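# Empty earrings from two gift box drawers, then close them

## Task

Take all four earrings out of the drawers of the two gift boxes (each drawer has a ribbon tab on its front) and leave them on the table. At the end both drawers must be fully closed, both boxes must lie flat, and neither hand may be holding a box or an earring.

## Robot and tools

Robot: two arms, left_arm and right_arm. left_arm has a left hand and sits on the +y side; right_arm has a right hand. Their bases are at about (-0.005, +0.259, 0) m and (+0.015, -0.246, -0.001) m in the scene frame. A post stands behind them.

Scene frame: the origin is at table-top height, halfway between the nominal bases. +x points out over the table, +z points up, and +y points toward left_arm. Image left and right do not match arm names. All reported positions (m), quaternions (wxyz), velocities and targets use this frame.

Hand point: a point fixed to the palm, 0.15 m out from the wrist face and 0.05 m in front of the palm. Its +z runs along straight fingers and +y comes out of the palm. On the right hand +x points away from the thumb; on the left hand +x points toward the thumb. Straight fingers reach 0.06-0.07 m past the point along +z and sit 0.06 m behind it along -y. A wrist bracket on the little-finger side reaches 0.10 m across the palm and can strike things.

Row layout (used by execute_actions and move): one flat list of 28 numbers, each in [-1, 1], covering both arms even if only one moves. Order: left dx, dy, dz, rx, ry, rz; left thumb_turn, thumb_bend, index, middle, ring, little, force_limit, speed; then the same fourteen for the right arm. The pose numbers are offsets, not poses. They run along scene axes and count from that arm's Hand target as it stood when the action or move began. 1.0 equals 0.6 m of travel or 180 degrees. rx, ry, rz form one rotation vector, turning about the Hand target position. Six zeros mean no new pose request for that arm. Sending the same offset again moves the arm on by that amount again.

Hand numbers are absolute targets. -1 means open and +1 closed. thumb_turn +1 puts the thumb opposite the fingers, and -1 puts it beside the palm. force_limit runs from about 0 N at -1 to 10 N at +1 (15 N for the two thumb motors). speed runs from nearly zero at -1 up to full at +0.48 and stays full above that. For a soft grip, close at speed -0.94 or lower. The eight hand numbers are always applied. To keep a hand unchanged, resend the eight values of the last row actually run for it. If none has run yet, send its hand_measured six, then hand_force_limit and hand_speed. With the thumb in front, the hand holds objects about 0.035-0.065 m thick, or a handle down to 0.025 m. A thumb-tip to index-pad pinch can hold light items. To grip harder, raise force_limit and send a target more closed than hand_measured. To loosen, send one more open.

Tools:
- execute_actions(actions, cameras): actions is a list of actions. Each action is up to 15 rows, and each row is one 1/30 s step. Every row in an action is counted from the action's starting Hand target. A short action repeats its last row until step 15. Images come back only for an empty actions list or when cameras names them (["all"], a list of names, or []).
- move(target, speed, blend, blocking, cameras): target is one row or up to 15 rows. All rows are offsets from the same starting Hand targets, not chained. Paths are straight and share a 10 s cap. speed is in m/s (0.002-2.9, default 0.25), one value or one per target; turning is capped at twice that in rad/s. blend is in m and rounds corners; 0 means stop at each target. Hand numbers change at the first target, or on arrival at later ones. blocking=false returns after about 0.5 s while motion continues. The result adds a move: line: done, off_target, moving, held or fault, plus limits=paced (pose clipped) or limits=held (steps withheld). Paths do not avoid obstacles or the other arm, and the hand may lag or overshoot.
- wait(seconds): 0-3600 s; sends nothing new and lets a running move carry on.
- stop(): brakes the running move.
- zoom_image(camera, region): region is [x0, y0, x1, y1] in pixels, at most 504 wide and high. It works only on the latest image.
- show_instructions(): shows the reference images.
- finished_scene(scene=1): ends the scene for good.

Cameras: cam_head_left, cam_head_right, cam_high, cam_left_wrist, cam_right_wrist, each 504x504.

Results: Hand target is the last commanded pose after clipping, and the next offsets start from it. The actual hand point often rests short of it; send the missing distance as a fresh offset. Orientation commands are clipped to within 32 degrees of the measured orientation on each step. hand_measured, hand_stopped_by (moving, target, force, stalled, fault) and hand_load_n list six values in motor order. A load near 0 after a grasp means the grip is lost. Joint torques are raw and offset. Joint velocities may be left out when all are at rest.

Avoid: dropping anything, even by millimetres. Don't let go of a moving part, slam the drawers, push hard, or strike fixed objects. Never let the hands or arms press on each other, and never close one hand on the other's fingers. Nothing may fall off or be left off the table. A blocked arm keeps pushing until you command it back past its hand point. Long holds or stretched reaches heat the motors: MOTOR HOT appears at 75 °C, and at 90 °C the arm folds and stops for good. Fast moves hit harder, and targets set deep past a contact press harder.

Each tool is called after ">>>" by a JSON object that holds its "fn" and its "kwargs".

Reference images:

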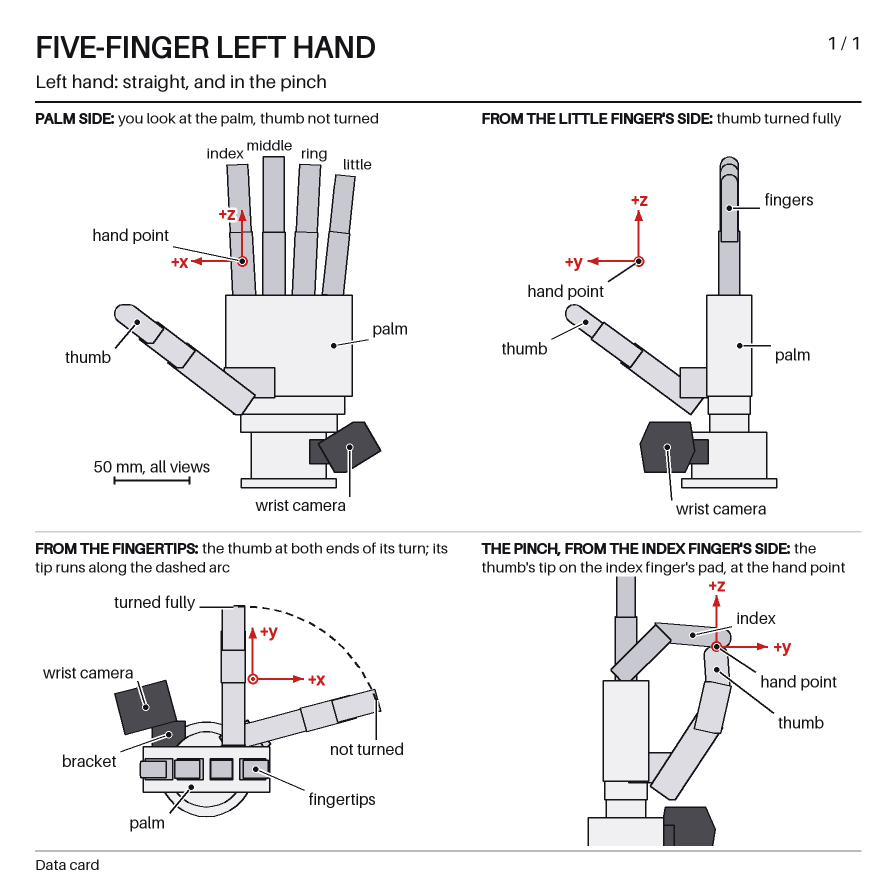

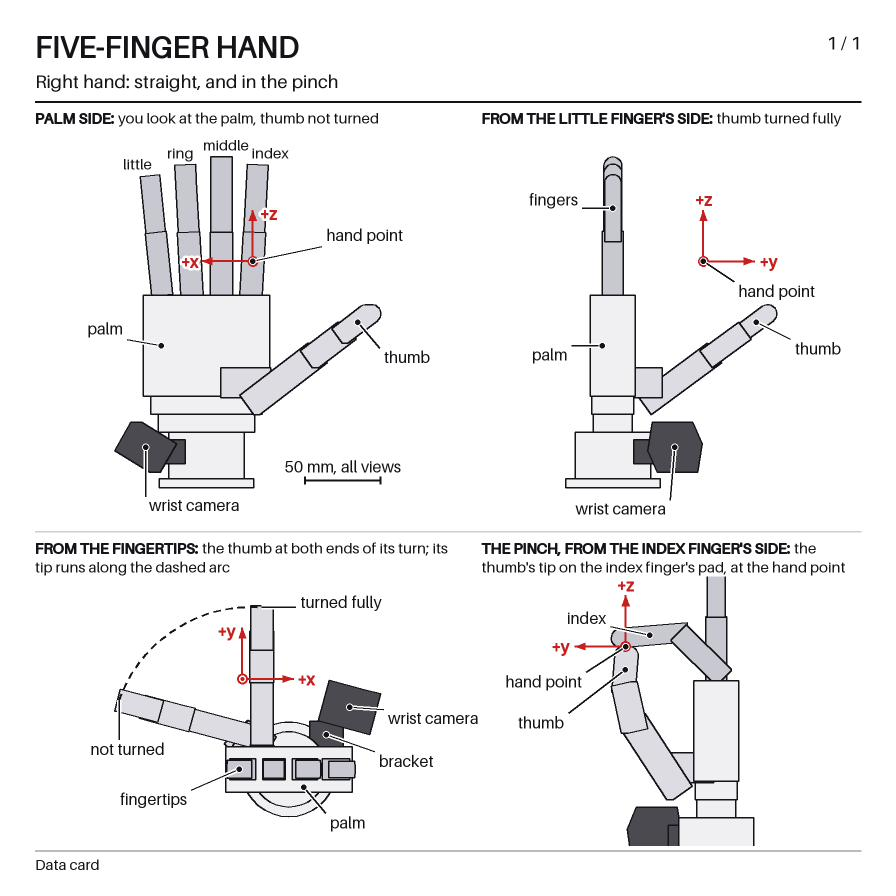

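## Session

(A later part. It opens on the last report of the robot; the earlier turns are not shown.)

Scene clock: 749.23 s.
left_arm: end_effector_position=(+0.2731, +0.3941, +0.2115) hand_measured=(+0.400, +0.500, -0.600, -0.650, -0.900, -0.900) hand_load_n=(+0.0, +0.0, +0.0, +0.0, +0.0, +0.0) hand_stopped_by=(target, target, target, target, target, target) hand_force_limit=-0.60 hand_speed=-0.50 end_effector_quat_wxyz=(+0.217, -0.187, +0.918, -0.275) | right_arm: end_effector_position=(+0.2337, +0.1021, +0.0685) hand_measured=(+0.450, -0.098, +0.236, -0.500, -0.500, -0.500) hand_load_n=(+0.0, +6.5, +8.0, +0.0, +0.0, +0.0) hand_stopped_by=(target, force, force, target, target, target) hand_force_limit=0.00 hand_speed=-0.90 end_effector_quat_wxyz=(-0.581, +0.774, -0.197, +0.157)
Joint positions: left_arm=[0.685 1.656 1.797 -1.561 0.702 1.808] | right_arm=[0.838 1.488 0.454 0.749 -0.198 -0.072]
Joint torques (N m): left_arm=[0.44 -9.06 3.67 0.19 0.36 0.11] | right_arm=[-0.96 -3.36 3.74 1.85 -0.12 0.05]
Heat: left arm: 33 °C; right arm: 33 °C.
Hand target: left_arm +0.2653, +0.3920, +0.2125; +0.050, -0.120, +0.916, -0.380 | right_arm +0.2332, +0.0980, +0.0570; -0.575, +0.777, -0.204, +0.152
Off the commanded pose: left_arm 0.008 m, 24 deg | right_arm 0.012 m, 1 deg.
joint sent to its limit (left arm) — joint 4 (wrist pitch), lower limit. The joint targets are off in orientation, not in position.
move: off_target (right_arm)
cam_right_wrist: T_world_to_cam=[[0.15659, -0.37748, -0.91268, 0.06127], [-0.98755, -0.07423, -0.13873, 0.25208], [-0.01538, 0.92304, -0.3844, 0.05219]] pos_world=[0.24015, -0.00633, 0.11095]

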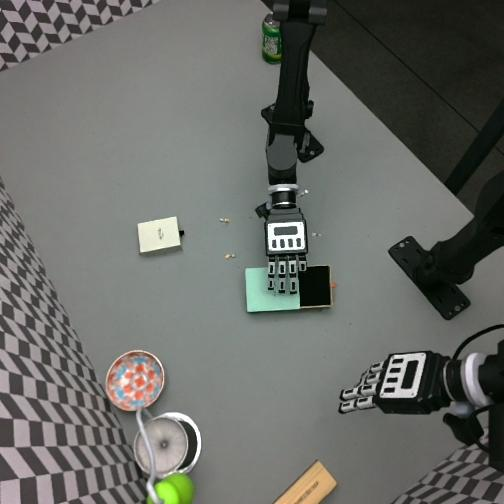

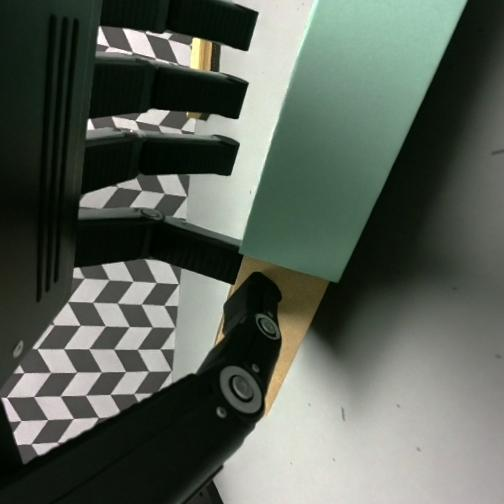

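>>> {"fn": "move", "kwargs": {"target": [0,0,0,0,0,0,0.4,0.5,-0.6,-0.65,-0.9,-0.9,-0.6,-0.5,0,0,-0.0167,0,0,0,0.45,0.12,0.35,-0.5,-0.5,-0.5,0.0,-0.9], "speed": 0.02, "cameras": ["cam_head_left", "cam_right_wrist"]}}

Scene clock: 751.20 s.
left_arm: end_effector_position=(+0.2731, +0.3941, +0.2115) hand_measured=(+0.400, +0.500, -0.600, -0.650, -0.900, -0.900) hand_load_n=(+0.0, +0.0, +0.0, +0.0, +0.0, +0.0) hand_stopped_by=(target, target, target, target, target, target) hand_force_limit=-0.60 hand_speed=-0.50 end_effector_quat_wxyz=(+0.217, -0.187, +0.918, -0.275) | right_arm: end_effector_position=(+0.2343, +0.1031, +0.0588) hand_measured=(+0.450, -0.098, +0.236, -0.500, -0.500, -0.500) hand_load_n=(+0.0, +7.0, +7.0, +0.0, +0.0, +0.0) hand_stopped_by=(target, force, force, target, target, target) hand_force_limit=0.00 hand_speed=-0.90 end_effector_quat_wxyz=(-0.582, +0.773, -0.196, +0.157)
Joint positions: left_arm=[0.685 1.656 1.797 -1.561 0.702 1.808] | right_arm=[0.838 1.538 0.438 0.819 -0.199 -0.072]
Joint torques (N m): left_arm=[0.42 -9.06 3.7 0.18 0.35 0.12] | right_arm=[-0.96 -3.81 3.47 1.79 -0.12 0.05]
Heat: left arm: 33 °C; right arm: 32 °C.
Hand target: left_arm +0.2653, +0.3920, +0.2125; +0.050, -0.120, +0.916, -0.380 | right_arm +0.2332, +0.0980, +0.0469; -0.575, +0.777, -0.204, +0.152
Off the commanded pose: left_arm 0.008 m, 24 deg | right_arm 0.013 m, 1 deg.
joint sent to its limit (left arm) — joint 4 (wrist pitch), lower limit. The joint targets are off in orientation, not in position.
move: off_target (right_arm)
cam_right_wrist: T_world_to_cam=[[0.15889, -0.37475, -0.91341, 0.0519], [-0.98717, -0.07496, -0.14097, 0.25159], [-0.01564, 0.92409, -0.38185, 0.04733]] pos_world=[0.24085, -0.00543, 0.10094]

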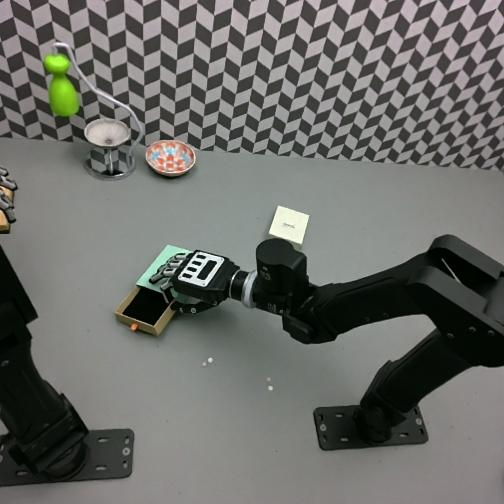

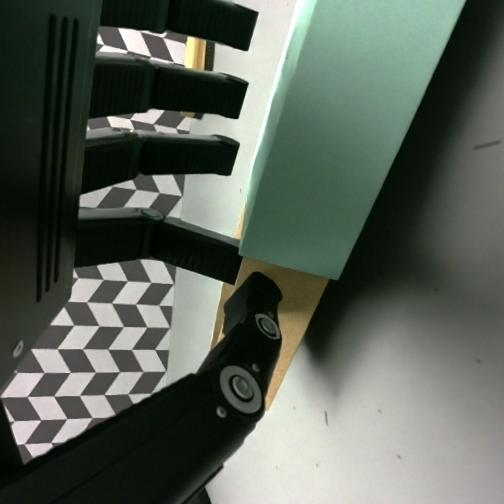

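>>> {"fn": "move", "kwargs": {"target": [0,0,0,0,0,0,0.4,0.5,-0.6,-0.65,-0.9,-0.9,-0.6,-0.5,-0.0037,-0.0065,-0.0282,0.0435,-0.0246,0,0.45,0.12,0.35,-0.5,-0.5,-0.5,0.0,-0.9], "speed": 0.02, "cameras": ["cam_head_left", "cam_right_wrist"]}}

Scene clock: 756.43 s.
left_arm: end_effector_position=(+0.2731, +0.3941, +0.2115) hand_measured=(+0.400, +0.500, -0.600, -0.650, -0.900, -0.900) hand_load_n=(+0.0, +0.0, +0.0, +0.0, +0.0, +0.0) hand_stopped_by=(target, target, target, target, target, target) hand_force_limit=-0.60 hand_speed=-0.50 end_effector_quat_wxyz=(+0.217, -0.187, +0.918, -0.275) | right_arm: end_effector_position=(+0.2326, +0.0999, +0.0404) hand_measured=(+0.450, -0.098, +0.236, -0.500, -0.500, -0.500) hand_load_n=(+0.0, +7.0, +7.0, +0.0, +0.0, +0.0) hand_stopped_by=(target, force, force, target, target, target) hand_force_limit=0.00 hand_speed=-0.90 end_effector_quat_wxyz=(-0.641, +0.725, -0.183, +0.173)
Joint positions: left_arm=[0.685 1.656 1.797 -1.561 0.702 1.808] | right_arm=[0.819 1.813 0.29 1.403 -0.226 -0.042]
Joint torques (N m): left_arm=[0.44 -9.06 3.7 0.19 0.36 0.12] | right_arm=[-0.98 -4 1.94 1.79 -0.1 0.05]
Heat: left arm: 33 °C; right arm: 32 °C.
Hand target: left_arm +0.2653, +0.3920, +0.2125; +0.050, -0.120, +0.916, -0.380 | right_arm +0.2310, +0.0941, +0.0300; -0.635, +0.730, -0.191, +0.167
Off the commanded pose: left_arm 0.008 m, 24 deg | right_arm 0.012 m, 1 deg.
joint sent to its limit (left arm) — joint 4 (wrist pitch), lower limit. The joint targets are off in orientation, not in position.
move: off_target (right_arm)
cam_right_wrist: T_world_to_cam=[[0.23132, -0.24605, -0.94125, 0.0055], [-0.97285, -0.05113, -0.22572, 0.24479], [0.00741, 0.96791, -0.2512, 0.0283]] pos_world=[0.23666, -0.01352, 0.06754]

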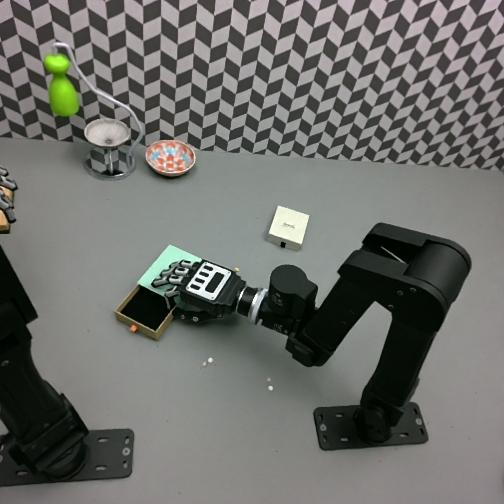

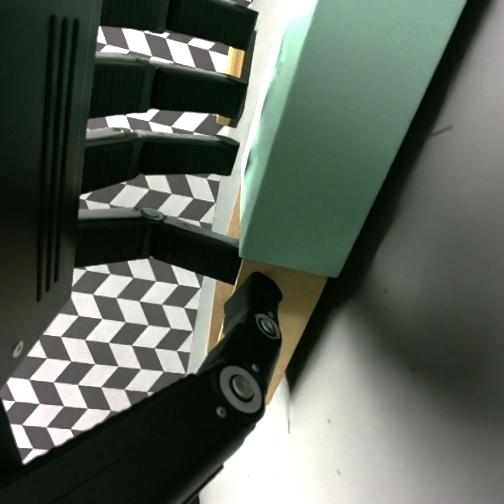

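>>> {"fn": "move", "kwargs": {"target": [0,0,0,0,0,0,0.4,0.5,-0.6,-0.65,-0.9,-0.9,-0.6,-0.5,0.0017,0.0083,-0.0133,0,0,0,0.45,0.12,0.35,-0.5,-0.5,-0.5,0.0,-0.9], "speed": 0.02, "cameras": ["cam_head_left", "cam_right_wrist"]}}

Scene clock: 757.97 s.
left_arm: end_effector_position=(+0.2731, +0.3941, +0.2115) hand_measured=(+0.400, +0.500, -0.600, -0.650, -0.900, -0.900) hand_load_n=(+0.0, +0.0, +0.0, +0.0, +0.0, +0.0) hand_stopped_by=(target, target, target, target, target, target) hand_force_limit=-0.60 hand_speed=-0.50 end_effector_quat_wxyz=(+0.217, -0.187, +0.918, -0.275) | right_arm: end_effector_position=(+0.2330, +0.1006, +0.0321) hand_measured=(+0.450, -0.098, +0.236, -0.500, -0.500, -0.500) hand_load_n=(-0.5, +7.5, +6.5, +0.0, +0.0, +0.0) hand_stopped_by=(target, force, force, target, target, target) hand_force_limit=0.00 hand_speed=-0.90 end_effector_quat_wxyz=(-0.642, +0.724, -0.184, +0.172)
Joint positions: left_arm=[0.685 1.656 1.797 -1.561 0.702 1.808] | right_arm=[0.819 1.878 0.29 1.469 -0.226 -0.039]
Joint torques (N m): left_arm=[0.42 -9.06 3.69 0.18 0.36 0.12] | right_arm=[-0.03 -4 2.81 1.67 0.02 0.03]
Heat: left arm: 33 °C; right arm: 33 °C.
Hand target: left_arm +0.2653, +0.3920, +0.2125; +0.050, -0.120, +0.916, -0.380 | right_arm +0.2321, +0.0991, +0.0221; -0.635, +0.730, -0.191, +0.167
Off the commanded pose: left_arm 0.008 m, 24 deg | right_arm 0.010 m, 1 deg.
joint sent to its limit (left arm) — joint 4 (wrist pitch), lower limit. The joint targets are off in orientation, not in position.
move: done
cam_right_wrist: T_world_to_cam=[[0.22969, -0.24371, -0.94226, -0.00204], [-0.97323, -0.05017, -0.22427, 0.24319], [0.00738, 0.96855, -0.24871, 0.02542]] pos_world=[0.23696, -0.01292, 0.05894]

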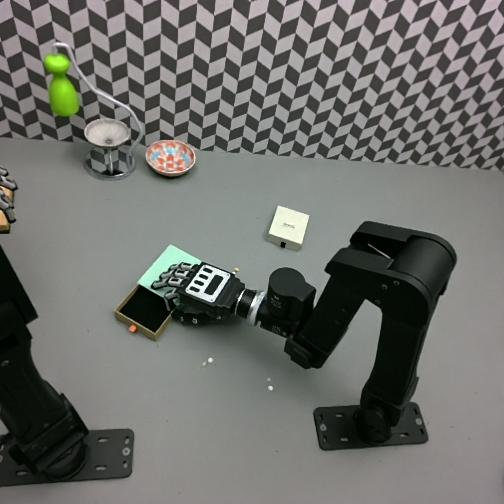

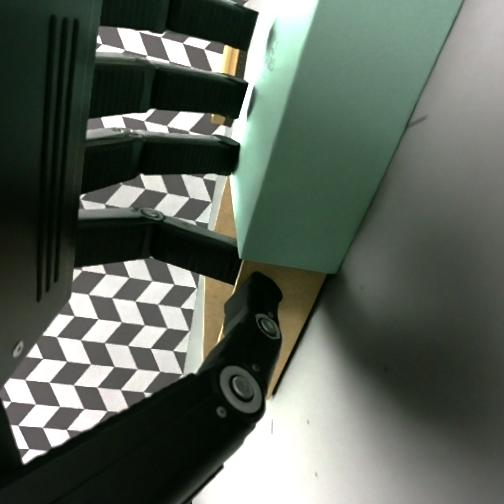

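>>> {"fn": "zoom_image", "kwargs": {"camera": "cam_right_wrist", "region": [200, 230, 370, 400]}}

>>> {"fn": "zoom_image", "kwargs": {"camera": "cam_head_left", "region": [100, 240, 210, 350]}}

Scaled by 2.965 from the camera's image (finer frame: 720x720).

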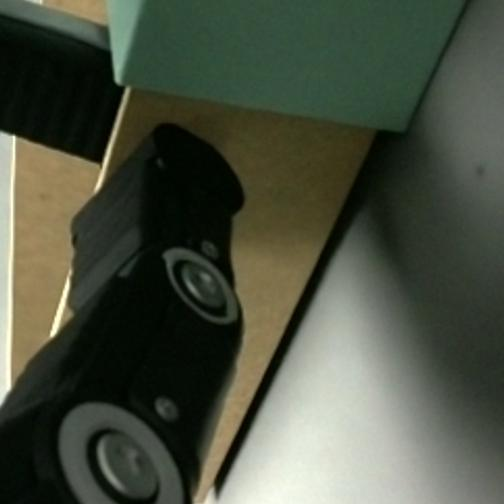

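Scaled by 4.582 from the camera's image (finer frame: 720x720).

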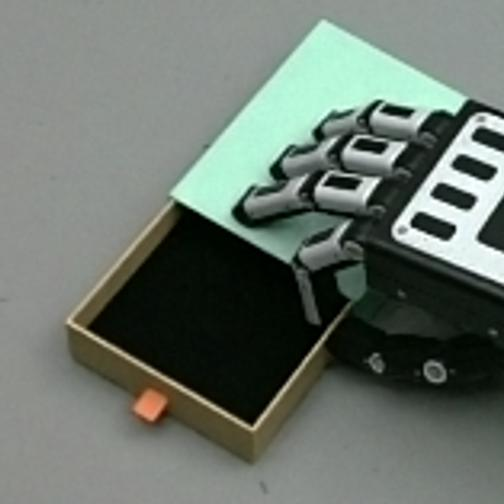

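>>> {"fn": "move", "kwargs": {"target": [0,0,0,0,0,0,0.4,0.5,-0.6,-0.65,-0.9,-0.9,-0.6,-0.5,0,0,0,0,0,0,0.45,-0.25,-0.1,-0.7,-0.7,-0.7,0.0,-0.7], "cameras": ["cam_head_left", "cam_right_wrist"]}}

Scene clock: 759.90 s.
left_arm: end_effector_position=(+0.2731, +0.3941, +0.2115) hand_measured=(+0.400, +0.500, -0.600, -0.650, -0.900, -0.900) hand_load_n=(+0.0, +0.0, +0.0, +0.0, +0.0, +0.0) hand_stopped_by=(target, target, target, target, target, target) hand_force_limit=-0.60 hand_speed=-0.50 end_effector_quat_wxyz=(+0.217, -0.187, +0.918, -0.275) | right_arm: end_effector_position=(+0.2330, +0.1006, +0.0322) hand_measured=(+0.450, -0.250, -0.100, -0.700, -0.700, -0.700) hand_load_n=(+0.0, +0.0, +0.0, +0.0, -0.5, -0.5) hand_stopped_by=(target, target, target, target, target, target) hand_force_limit=0.00 hand_speed=-0.70 end_effector_quat_wxyz=(-0.642, +0.724, -0.184, +0.172)
Joint positions: left_arm=[0.685 1.656 1.797 -1.561 0.702 1.808] | right_arm=[0.819 1.878 0.29 1.469 -0.226 -0.039]
Joint torques (N m): left_arm=[0.42 -9.07 3.7 0.19 0.36 0.11] | right_arm=[-0.02 -3.99 2.81 1.67 0.03 0.04]
Heat: left arm: 33 °C; right arm: 33 °C.
Hand target: left_arm +0.2653, +0.3920, +0.2125; +0.050, -0.120, +0.916, -0.380 | right_arm +0.2321, +0.0991, +0.0222; -0.635, +0.730, -0.191, +0.167
Off the commanded pose: left_arm 0.008 m, 24 deg | right_arm 0.010 m, 1 deg.
joint sent to its limit (left arm) — joint 4 (wrist pitch), lower limit. The joint targets are off in orientation, not in position.
move: done
cam_right_wrist: T_world_to_cam=[[0.22998, -0.2434, -0.94227, -0.00203], [-0.97317, -0.05017, -0.22456, 0.24331], [0.00738, 0.96863, -0.24841, 0.02543]] pos_world=[0.23706, -0.01292, 0.05904]

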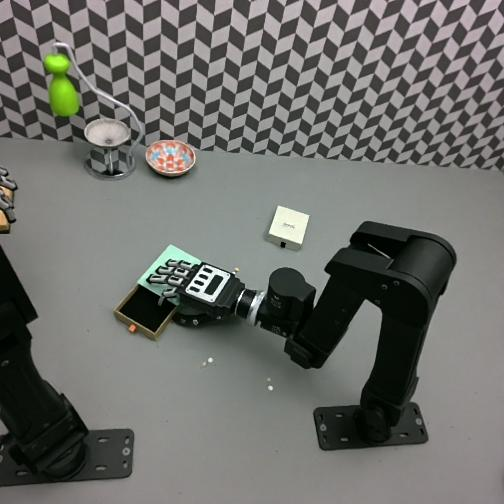

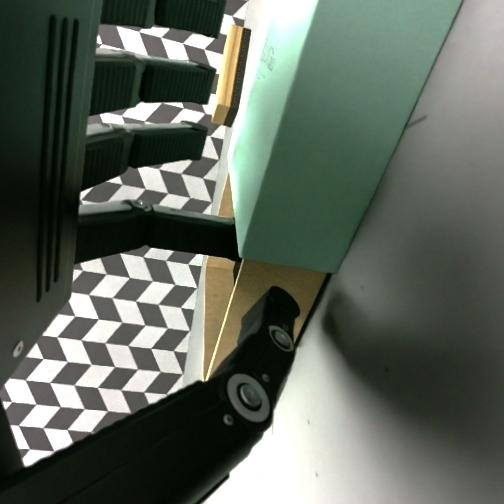

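>>> {"fn": "move", "kwargs": {"target": [[0,0,0,0,0,0,0.4,0.5,-0.6,-0.65,-0.9,-0.9,-0.6,-0.5,0,0,0,0,0,0,0.45,-0.25,-0.6,-0.8,-0.8,-0.8,0.0,-0.3],[0,0,0,0,0,0,0.4,0.5,-0.6,-0.65,-0.9,-0.9,-0.6,-0.5,-0.006,-0.0106,0.06,0,0,0,0.45,-0.25,-0.6,-0.8,-0.8,-0.8,0.0,-0.3],[0,0,0,0,0,0,0.4,0.5,-0.6,-0.65,-0.9,-0.9,-0.6,-0.5,-0.06,-0.12,0.14,0,0,0,0.45,-0.25,-0.6,-0.8,-0.8,-0.8,0.0,-0.3]], "speed": 0.08, "cameras": ["all"]}}

Scene clock: 765.43 s.
left_arm: end_effector_position=(+0.2731, +0.3941, +0.2115) hand_measured=(+0.400, +0.500, -0.600, -0.650, -0.900, -0.900) hand_load_n=(+0.0, +0.0, +0.0, -0.5, +0.0, +0.0) hand_stopped_by=(target, target, target, target, target, target) hand_force_limit=-0.60 hand_speed=-0.50 end_effector_quat_wxyz=(+0.217, -0.187, +0.918, -0.275) | right_arm: end_effector_position=(+0.1938, +0.0283, +0.1027) hand_measured=(+0.450, -0.250, -0.600, -0.800, -0.800, -0.800) hand_load_n=(+0.0, +0.0, +0.0, +0.0, +0.0, +0.0) hand_stopped_by=(target, target, target, target, target, target) hand_force_limit=0.00 hand_speed=-0.30 end_effector_quat_wxyz=(-0.634, +0.731, -0.193, +0.163)
Joint positions: left_arm=[0.685 1.656 1.797 -1.561 0.702 1.808] | right_arm=[0.686 0.935 0.157 0.624 -0.357 -0.048]
Joint torques (N m): left_arm=[0.43 -9.07 3.69 0.19 0.36 0.12] | right_arm=[-0.92 -2.47 6.6 1.44 -0.12 -0.13]
Heat: left arm: 33 °C; right arm: 33 °C.
Hand target: left_arm +0.2653, +0.3920, +0.2125; +0.050, -0.120, +0.916, -0.380 | right_arm +0.1960, +0.0271, +0.1061; -0.635, +0.730, -0.192, +0.167
Off the commanded pose: left_arm 0.008 m, 24 deg | right_arm 0.004 m, 1 deg.
joint sent to its limit (left arm) — joint 4 (wrist pitch), lower limit. The joint targets are off in orientation, not in position.
move: done
cam_left_wrist: T_world_to_cam=[[-0.07491, -0.88295, 0.46345, 0.27005], [-0.99642, 0.04799, -0.06963, 0.27721], [0.03924, -0.46701, -0.88338, 0.47542]] pos_world=[0.2778, 0.44716, 0.31412]
cam_right_wrist: T_world_to_cam=[[0.20108, -0.25839, -0.94488, 0.06217], [-0.97957, -0.05103, -0.19451, 0.2155], [0.00204, 0.96469, -0.26337, 0.11587]] pos_world=[0.19836, -0.08472, 0.13117]

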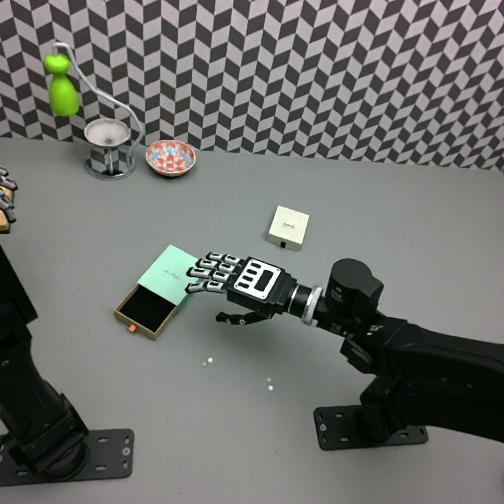

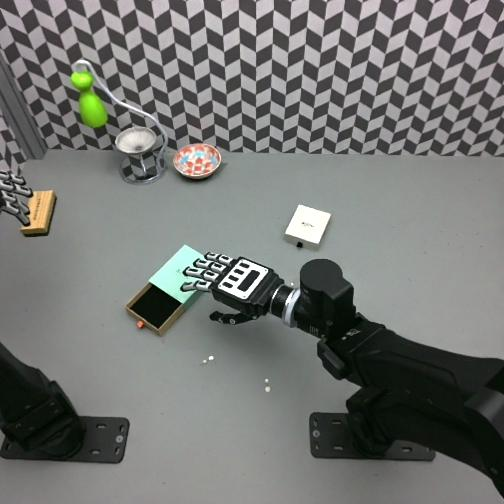

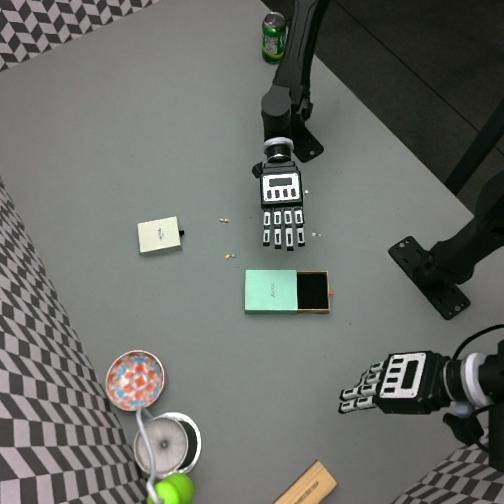

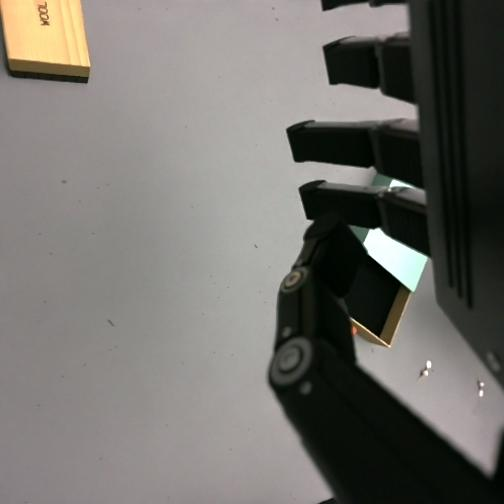

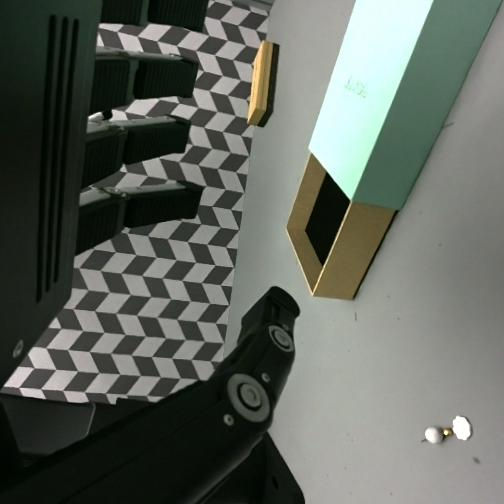

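>>> {"fn": "zoom_image", "kwargs": {"camera": "cam_high", "region": [235, 250, 345, 330]}}

>>> {"fn": "zoom_image", "kwargs": {"camera": "cam_head_left", "region": [100, 235, 220, 355]}}

>>> {"fn": "zoom_image", "kwargs": {"camera": "cam_head_right", "region": [110, 235, 230, 355]}}

Scaled by 4.582 from the camera's image (finer frame: 720x720).

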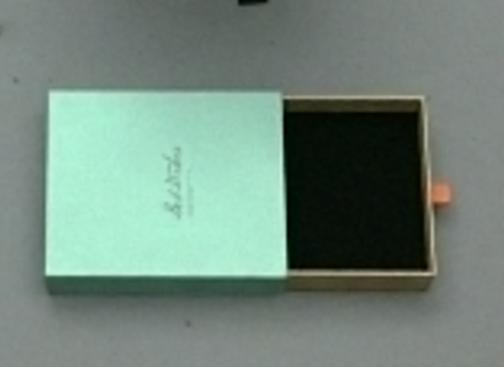

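Scaled by 4.200 from the camera's image (finer frame: 720x720).

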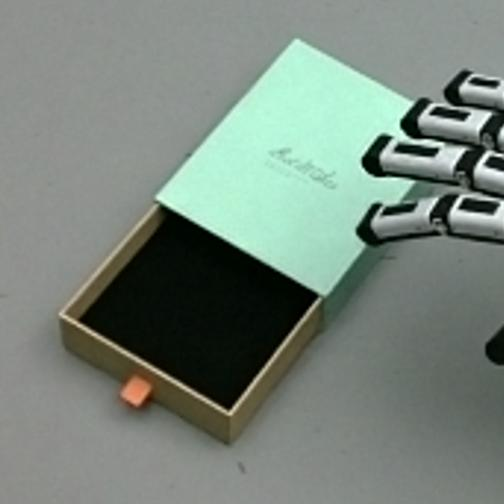

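Scaled by 4.200 from the camera's image (finer frame: 720x720).

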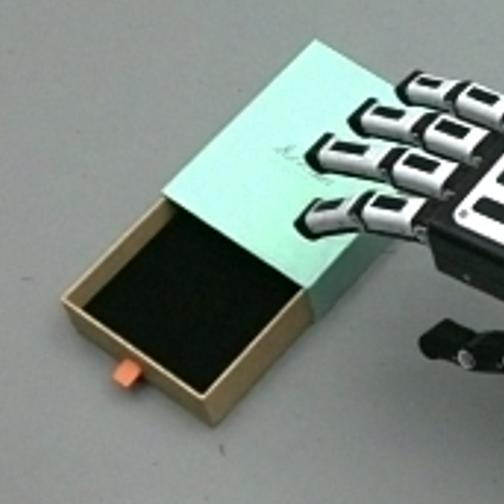

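>>> {"fn": "move", "kwargs": {"target": [[0.0912,-0.32,0,0.2082,0.1485,0.2164,-1,-1,-1,-1,-1,-1,-0.6,-0.3,0,0,0,0,0,0,0.45,-0.25,-0.6,-0.8,-0.8,-0.8,0.0,-0.3]], "speed": 0.12, "cameras": ["all"]}}

Scene clock: 784.90 s.
left_arm: end_effector_position=(+0.3176, +0.2013, +0.2156) hand_measured=(-1.000, -1.000, -1.000, -1.000, -1.000, -1.000) hand_load_n=(+0.0, +0.0, -0.5, -0.5, +0.0, +0.0) hand_stopped_by=(target, target, target, target, target, target) hand_force_limit=-0.60 hand_speed=-0.30 end_effector_quat_wxyz=(+0.106, -0.465, +0.875, -0.085) | right_arm: end_effector_position=(+0.1938, +0.0283, +0.1026) hand_measured=(+0.450, -0.250, -0.600, -0.800, -0.800, -0.800) hand_load_n=(+0.0, +0.0, +0.0, -0.5, +0.0, +0.0) hand_stopped_by=(target, target, target, target, target, target) hand_force_limit=0.00 hand_speed=-0.30 end_effector_quat_wxyz=(-0.634, +0.731, -0.193, +0.163)
Joint positions: left_arm=[-0.176 1.878 2.141 -1.561 0.005 0.427] | right_arm=[0.686 0.935 0.157 0.623 -0.357 -0.048]
Joint torques (N m): left_arm=[-0.38 -7.1 6.83 0.36 -0.09 -0.04] | right_arm=[-0.91 -2.48 6.6 1.45 -0.12 -0.12]
Heat: left arm: 33 °C; right arm: 35 °C.
Hand target: left_arm +0.3201, +0.2001, +0.2126; +0.000, -0.470, +0.882, +0.000 | right_arm +0.1961, +0.0271, +0.1061; -0.635, +0.730, -0.191, +0.167
Off the commanded pose: left_arm 0.004 m, 16 deg | right_arm 0.004 m, 1 deg.
joint sent to its limit (left arm) — joint 4 (wrist pitch), lower limit. The joint targets are off in orientation, not in position.
move: off_target (left_arm)
cam_left_wrist: T_world_to_cam=[[0.5638, -0.79843, 0.21129, -0.06427], [-0.81681, -0.50114, 0.28579, 0.30803], [-0.1223, -0.33371, -0.93471, 0.42276]] pos_world=[0.33954, 0.24413, 0.32071]
cam_right_wrist: T_world_to_cam=[[0.2011, -0.25876, -0.94478, 0.06202], [-0.97957, -0.05121, -0.19448, 0.21546], [0.00194, 0.96458, -0.26377, 0.11591]] pos_world=[0.19836, -0.08472, 0.13107]

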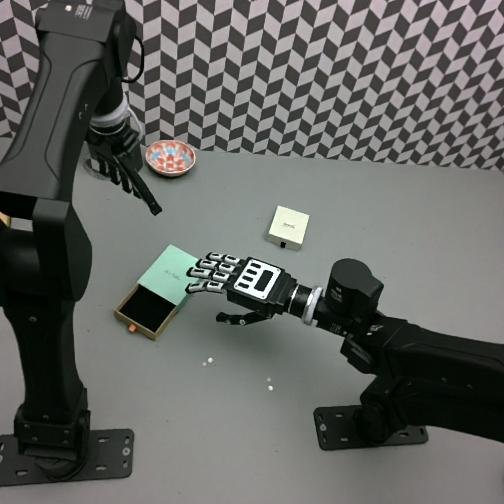

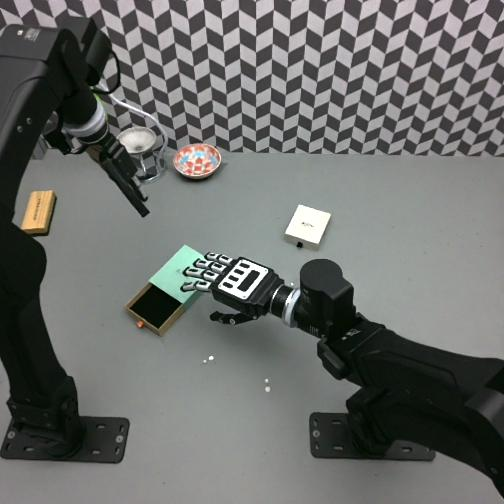

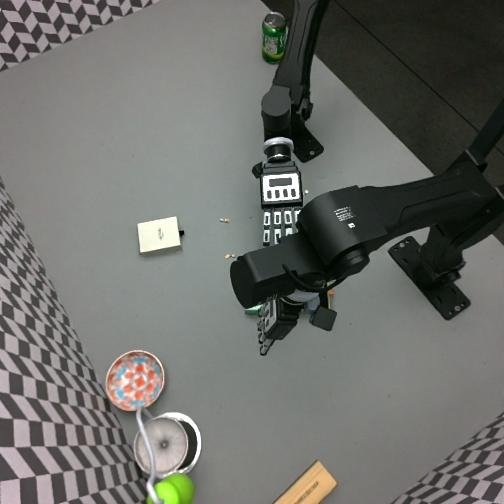

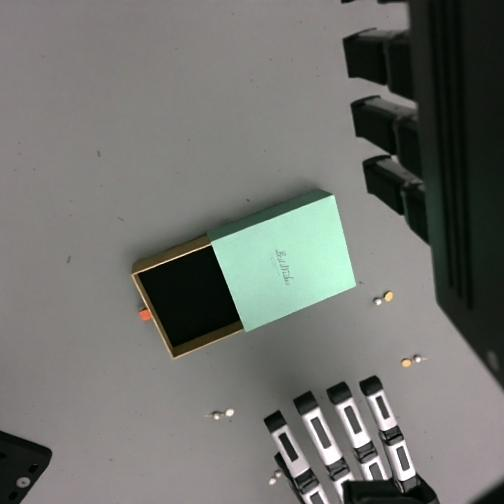

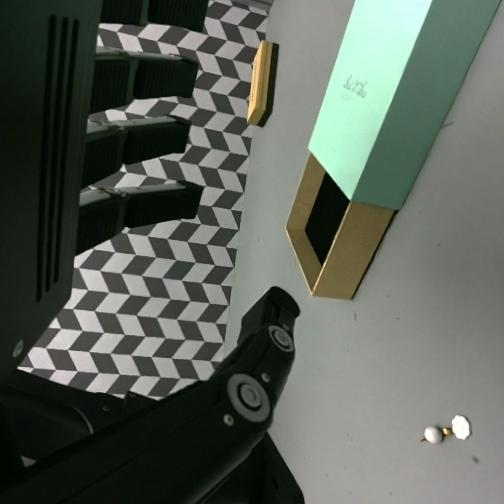

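>>> {"fn": "move", "kwargs": {"target": [[-0.0038,-0.2268,-0.121,0,0,0,-1,-1,-1,-1,-1,-1,-0.6,-0.3,0,0,0,0,0,0,0.45,-0.25,-0.6,-0.8,-0.8,-0.8,0.0,-0.3],[-0.0038,-0.2268,-0.17,0,0,0,-1,-1,-1,-1,-1,-1,-0.6,-0.3,0,0,0,0,0,0,0.45,-0.25,-0.6,-0.8,-0.8,-0.8,0.0,-0.3]], "speed": [0.1,0.05], "cameras": ["all"]}}

Scene clock: 788.97 s.
left_arm: end_effector_position=(+0.3182, +0.0675, +0.1178) hand_measured=(-1.000, -1.000, -1.000, -1.000, -1.000, -1.000) hand_load_n=(+0.5, +0.0, +0.0, +0.0, +0.0, +0.0) hand_stopped_by=(target, target, target, target, target, target) hand_force_limit=-0.60 hand_speed=-0.30 end_effector_quat_wxyz=(+0.009, -0.471, +0.882, -0.011) | right_arm: end_effector_position=(+0.1938, +0.0283, +0.1026) hand_measured=(+0.450, -0.250, -0.600, -0.800, -0.800, -0.800) hand_load_n=(+0.0, +0.0, +0.0, +0.0, +0.0, +0.0) hand_stopped_by=(target, target, target, target, target, target) hand_force_limit=0.00 hand_speed=-0.30 end_effector_quat_wxyz=(-0.634, +0.731, -0.193, +0.163)
Joint positions: left_arm=[-0.485 2.257 2.277 -1.562 -0.003 0.115] | right_arm=[0.686 0.935 0.157 0.623 -0.357 -0.048]
Joint torques (N m): left_arm=[-0.61 -10.24 6.9 -0.03 -0.03 -0.04] | right_arm=[-0.9 -2.48 6.63 1.45 -0.12 -0.11]
Heat: left arm: 33 °C; right arm: 35 °C.
Hand target: left_arm +0.3177, +0.0640, +0.1105; +0.000, -0.470, +0.883, +0.001 | right_arm +0.1961, +0.0271, +0.1061; -0.635, +0.730, -0.191, +0.167
Off the commanded pose: left_arm 0.008 m, 2 deg | right_arm 0.004 m, 1 deg.
joint sent to its limit (left arm) — joint 4 (wrist pitch), lower limit. The joint targets still meet the commanded pose.
move: done
cam_left_wrist: T_world_to_cam=[[0.59686, -0.80145, 0.03789, -0.14061], [-0.72519, -0.51866, 0.45287, 0.22161], [-0.3433, -0.29777, -0.89077, 0.34951]] pos_world=[0.36462, 0.10632, 0.2163]
cam_right_wrist: T_world_to_cam=[[0.2011, -0.25876, -0.94478, 0.06202], [-0.97957, -0.05121, -0.19448, 0.21546], [0.00194, 0.96458, -0.26377, 0.11591]] pos_world=[0.19836, -0.08472, 0.13107]

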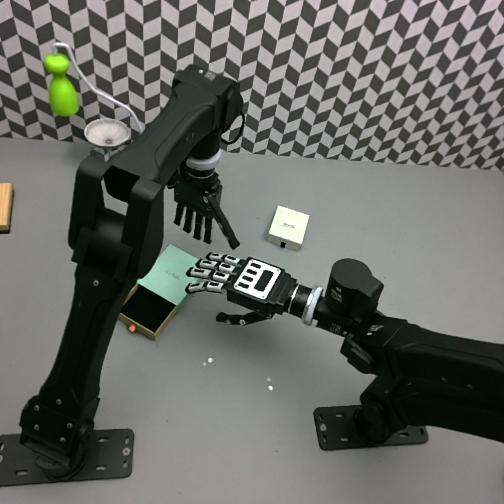

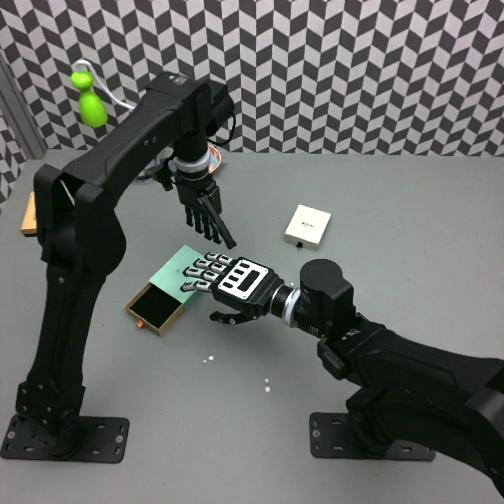

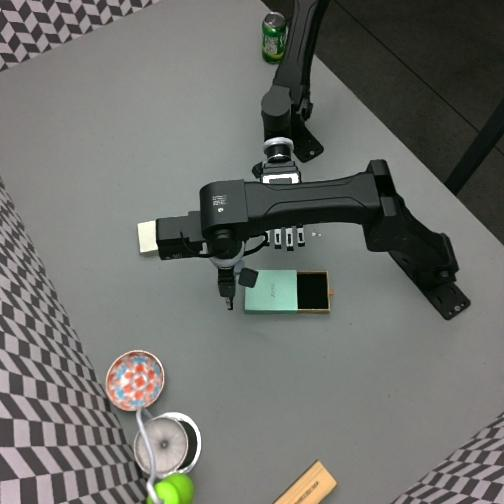

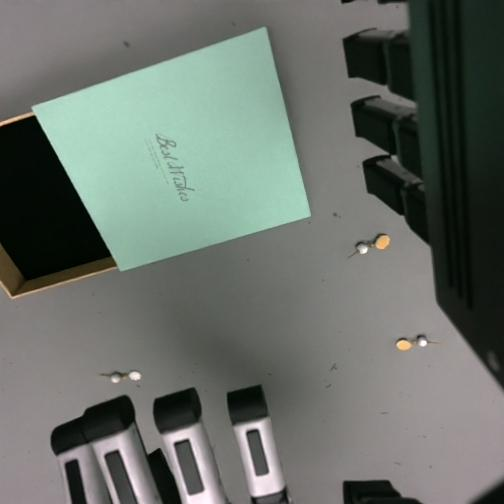

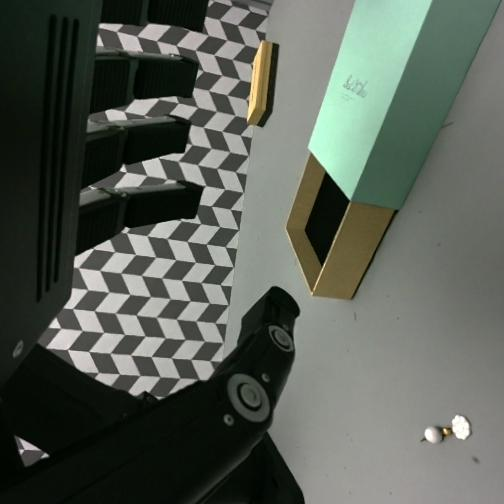

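>>> {"fn": "move", "kwargs": {"target": [[0,0,-0.035,0,0,0,-1,-1,-1,-1,-1,-1,-0.6,-0.3,0,0,0,0,0,0,0.45,-0.25,-0.6,-0.8,-0.8,-0.8,0.0,-0.3]], "speed": 0.04, "cameras": ["cam_left_wrist","cam_head_right"]}}

Scene clock: 790.77 s.
left_arm: end_effector_position=(+0.3203, +0.0664, +0.0997) hand_measured=(-1.000, -1.000, -1.000, -1.000, -1.000, -1.000) hand_load_n=(+0.0, -0.5, +0.0, +0.0, +0.0, +0.0) hand_stopped_by=(target, target, target, target, target, target) hand_force_limit=-0.60 hand_speed=-0.30 end_effector_quat_wxyz=(+0.007, -0.471, +0.882, -0.008) | right_arm: end_effector_position=(+0.1938, +0.0283, +0.1026) hand_measured=(+0.450, -0.250, -0.600, -0.800, -0.800, -0.800) hand_load_n=(+0.0, +0.0, +0.0, +0.0, -0.5, +0.0) hand_stopped_by=(target, target, target, target, target, target) hand_force_limit=0.00 hand_speed=-0.30 end_effector_quat_wxyz=(-0.634, +0.731, -0.193, +0.163)
Joint positions: left_arm=[-0.485 2.257 2.201 -1.493 -0.003 0.115] | right_arm=[0.686 0.935 0.157 0.623 -0.357 -0.048]
Joint torques (N m): left_arm=[-0.59 -11.75 3.75 0.16 -0.03 -0.04] | right_arm=[-0.91 -2.47 6.61 1.45 -0.12 -0.12]
Heat: left arm: 33 °C; right arm: 35 °C.
Hand target: left_arm +0.3177, +0.0640, +0.0895; +0.000, -0.470, +0.883, +0.001 | right_arm +0.1961, +0.0271, +0.1061; -0.635, +0.730, -0.191, +0.167
Off the commanded pose: left_arm 0.011 m, 1 deg | right_arm 0.004 m, 1 deg.
move: off_target (left_arm)
cam_left_wrist: T_world_to_cam=[[0.59709, -0.80153, 0.03207, -0.14164], [-0.72255, -0.52002, 0.45552, 0.22985], [-0.34844, -0.29516, -0.88965, 0.33513]] pos_world=[0.36742, 0.10492, 0.19799]
Images, in order (width x height): cam_head_right 504x504, cam_left_wrist 504x504.

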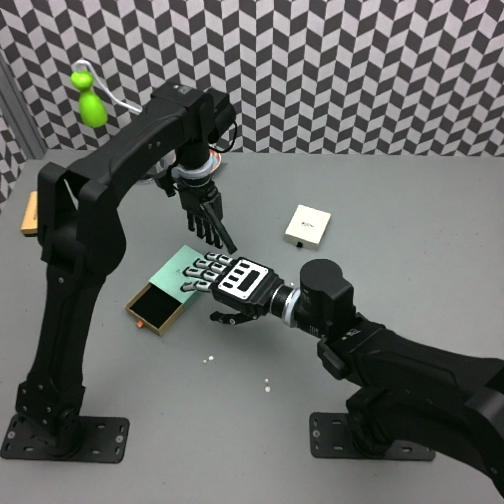

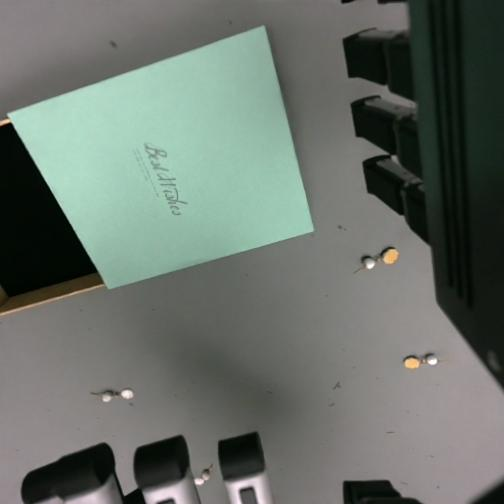

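>>> {"fn": "move", "kwargs": {"target": [[0,0,-0.035,0,0,0,-1,-1,-1,-1,-1,-1,-0.6,-0.3,0,0,0,0,0,0,0.45,-0.25,-0.6,-0.8,-0.8,-0.8,0.0,-0.3]], "speed": 0.04, "cameras": ["cam_left_wrist","cam_head_right"]}}

Scene clock: 792.77 s.
left_arm: end_effector_position=(+0.3208, +0.0661, +0.0747) hand_measured=(-1.000, -1.000, -1.000, -1.000, -1.000, -1.000) hand_load_n=(+0.0, +0.0, +0.0, +0.0, -0.5, +0.0) hand_stopped_by=(target, target, target, target, target, target) hand_force_limit=-0.60 hand_speed=-0.30 end_effector_quat_wxyz=(+0.004, -0.471, +0.882, -0.004) | right_arm: end_effector_position=(+0.1938, +0.0283, +0.1026) hand_measured=(+0.450, -0.250, -0.600, -0.800, -0.800, -0.800) hand_load_n=(+0.0, +0.0, +0.0, +0.0, +0.0, +0.0) hand_stopped_by=(target, target, target, target, target, target) hand_force_limit=0.00 hand_speed=-0.30 end_effector_quat_wxyz=(-0.634, +0.731, -0.193, +0.163)
Joint positions: left_arm=[-0.485 2.257 2.099 -1.402 -0.003 0.115] | right_arm=[0.686 0.935 0.157 0.623 -0.357 -0.048]
Joint torques (N m): left_arm=[-0.58 -12.71 3.86 0.14 -0.02 -0.03] | right_arm=[-0.9 -2.45 6.61 1.46 -0.12 -0.11]
Heat: left arm: 34 °C; right arm: 35 °C.
Hand target: left_arm +0.3178, +0.0639, +0.0685; +0.000, -0.470, +0.883, +0.000 | right_arm +0.1961, +0.0271, +0.1061; -0.635, +0.730, -0.191, +0.167
Off the commanded pose: left_arm 0.007 m, 1 deg | right_arm 0.004 m, 1 deg.
move: done
cam_left_wrist: T_world_to_cam=[[0.59741, -0.80162, 0.02252, -0.14076], [-0.7182, -0.52232, 0.45975, 0.23984], [-0.35679, -0.29083, -0.88776, 0.31525]] pos_world=[0.36882, 0.10412, 0.17277]
Images, in order (width x height): cam_head_right 504x504, cam_left_wrist 504x504.

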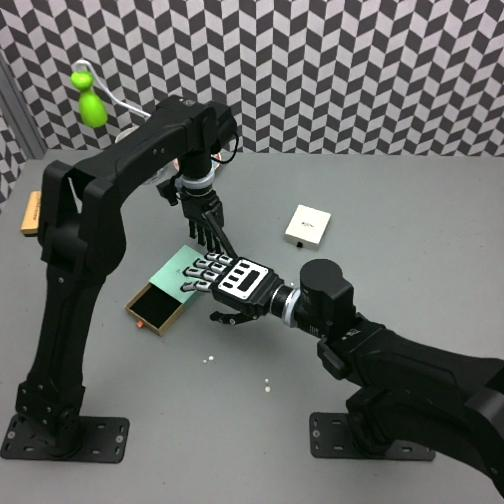

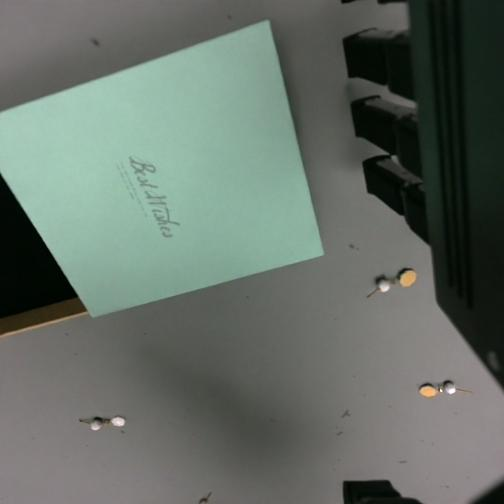

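>>> {"fn": "move", "kwargs": {"target": [[-0.0193,0.013,-0.004,0,0,0,-1,-1,-1,-1,-1,-1,-0.6,-0.3,0,0,0,0,0,0,0.45,-0.25,-0.6,-0.8,-0.8,-0.8,0.0,-0.3]], "speed": 0.04, "cameras": ["cam_left_wrist","cam_head_right","cam_right_wrist"]}}

Scene clock: 795.40 s.
left_arm: end_effector_position=(+0.3092, +0.0721, +0.0662) hand_measured=(-1.000, -1.000, -1.000, -1.000, -1.000, -1.000) hand_load_n=(+0.0, +0.0, +0.0, +0.0, +0.0, +0.0) hand_stopped_by=(target, target, target, target, target, target) hand_force_limit=-0.60 hand_speed=-0.30 end_effector_quat_wxyz=(+0.000, -0.471, +0.882, +0.003) | right_arm: end_effector_position=(+0.1938, +0.0283, +0.1026) hand_measured=(+0.450, -0.250, -0.600, -0.800, -0.800, -0.800) hand_load_n=(+0.0, +0.0, +0.0, +0.0, +0.0, +0.0) hand_stopped_by=(target, target, target, target, target, target) hand_force_limit=0.00 hand_speed=-0.30 end_effector_quat_wxyz=(-0.634, +0.731, -0.193, +0.163)
Joint positions: left_arm=[-0.485 2.211 1.986 -1.35 -0.003 0.114] | right_arm=[0.686 0.935 0.157 0.623 -0.357 -0.048]
Joint torques (N m): left_arm=[-0.31 -14.31 3.3 0.11 -0.02 0.01] | right_arm=[-0.92 -2.47 6.61 1.45 -0.12 -0.11]
Heat: left arm: 35 °C; right arm: 35 °C.
Hand target: left_arm +0.3061, +0.0717, +0.0661; +0.000, -0.470, +0.883, +0.001 | right_arm +0.1961, +0.0271, +0.1061; -0.635, +0.730, -0.191, +0.167
Off the commanded pose: left_arm 0.003 m, 0 deg | right_arm 0.004 m, 1 deg.
move: done
cam_left_wrist: T_world_to_cam=[[0.59786, -0.80156, 0.00807, -0.12796], [-0.71143, -0.52594, 0.46612, 0.2362], [-0.36938, -0.28441, -0.88469, 0.30858]] pos_world=[0.35852, 0.10942, 0.16394]
cam_right_wrist: T_world_to_cam=[[0.2011, -0.25876, -0.94478, 0.06202], [-0.97957, -0.05121, -0.19448, 0.21546], [0.00194, 0.96458, -0.26377, 0.11591]] pos_world=[0.19836, -0.08472, 0.13107]
Images, in order (width x height): cam_head_right 504x504, cam_left_wrist 504x504, cam_right_wrist 504x504.

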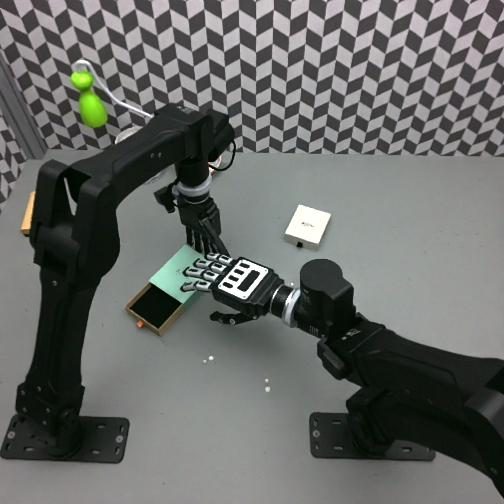

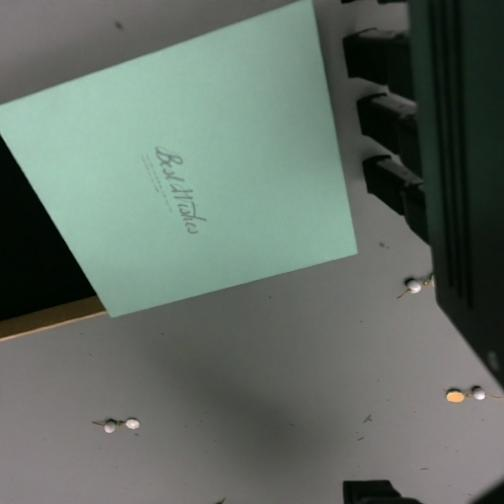

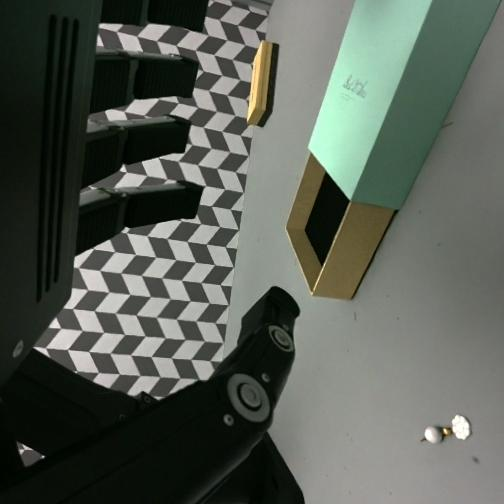

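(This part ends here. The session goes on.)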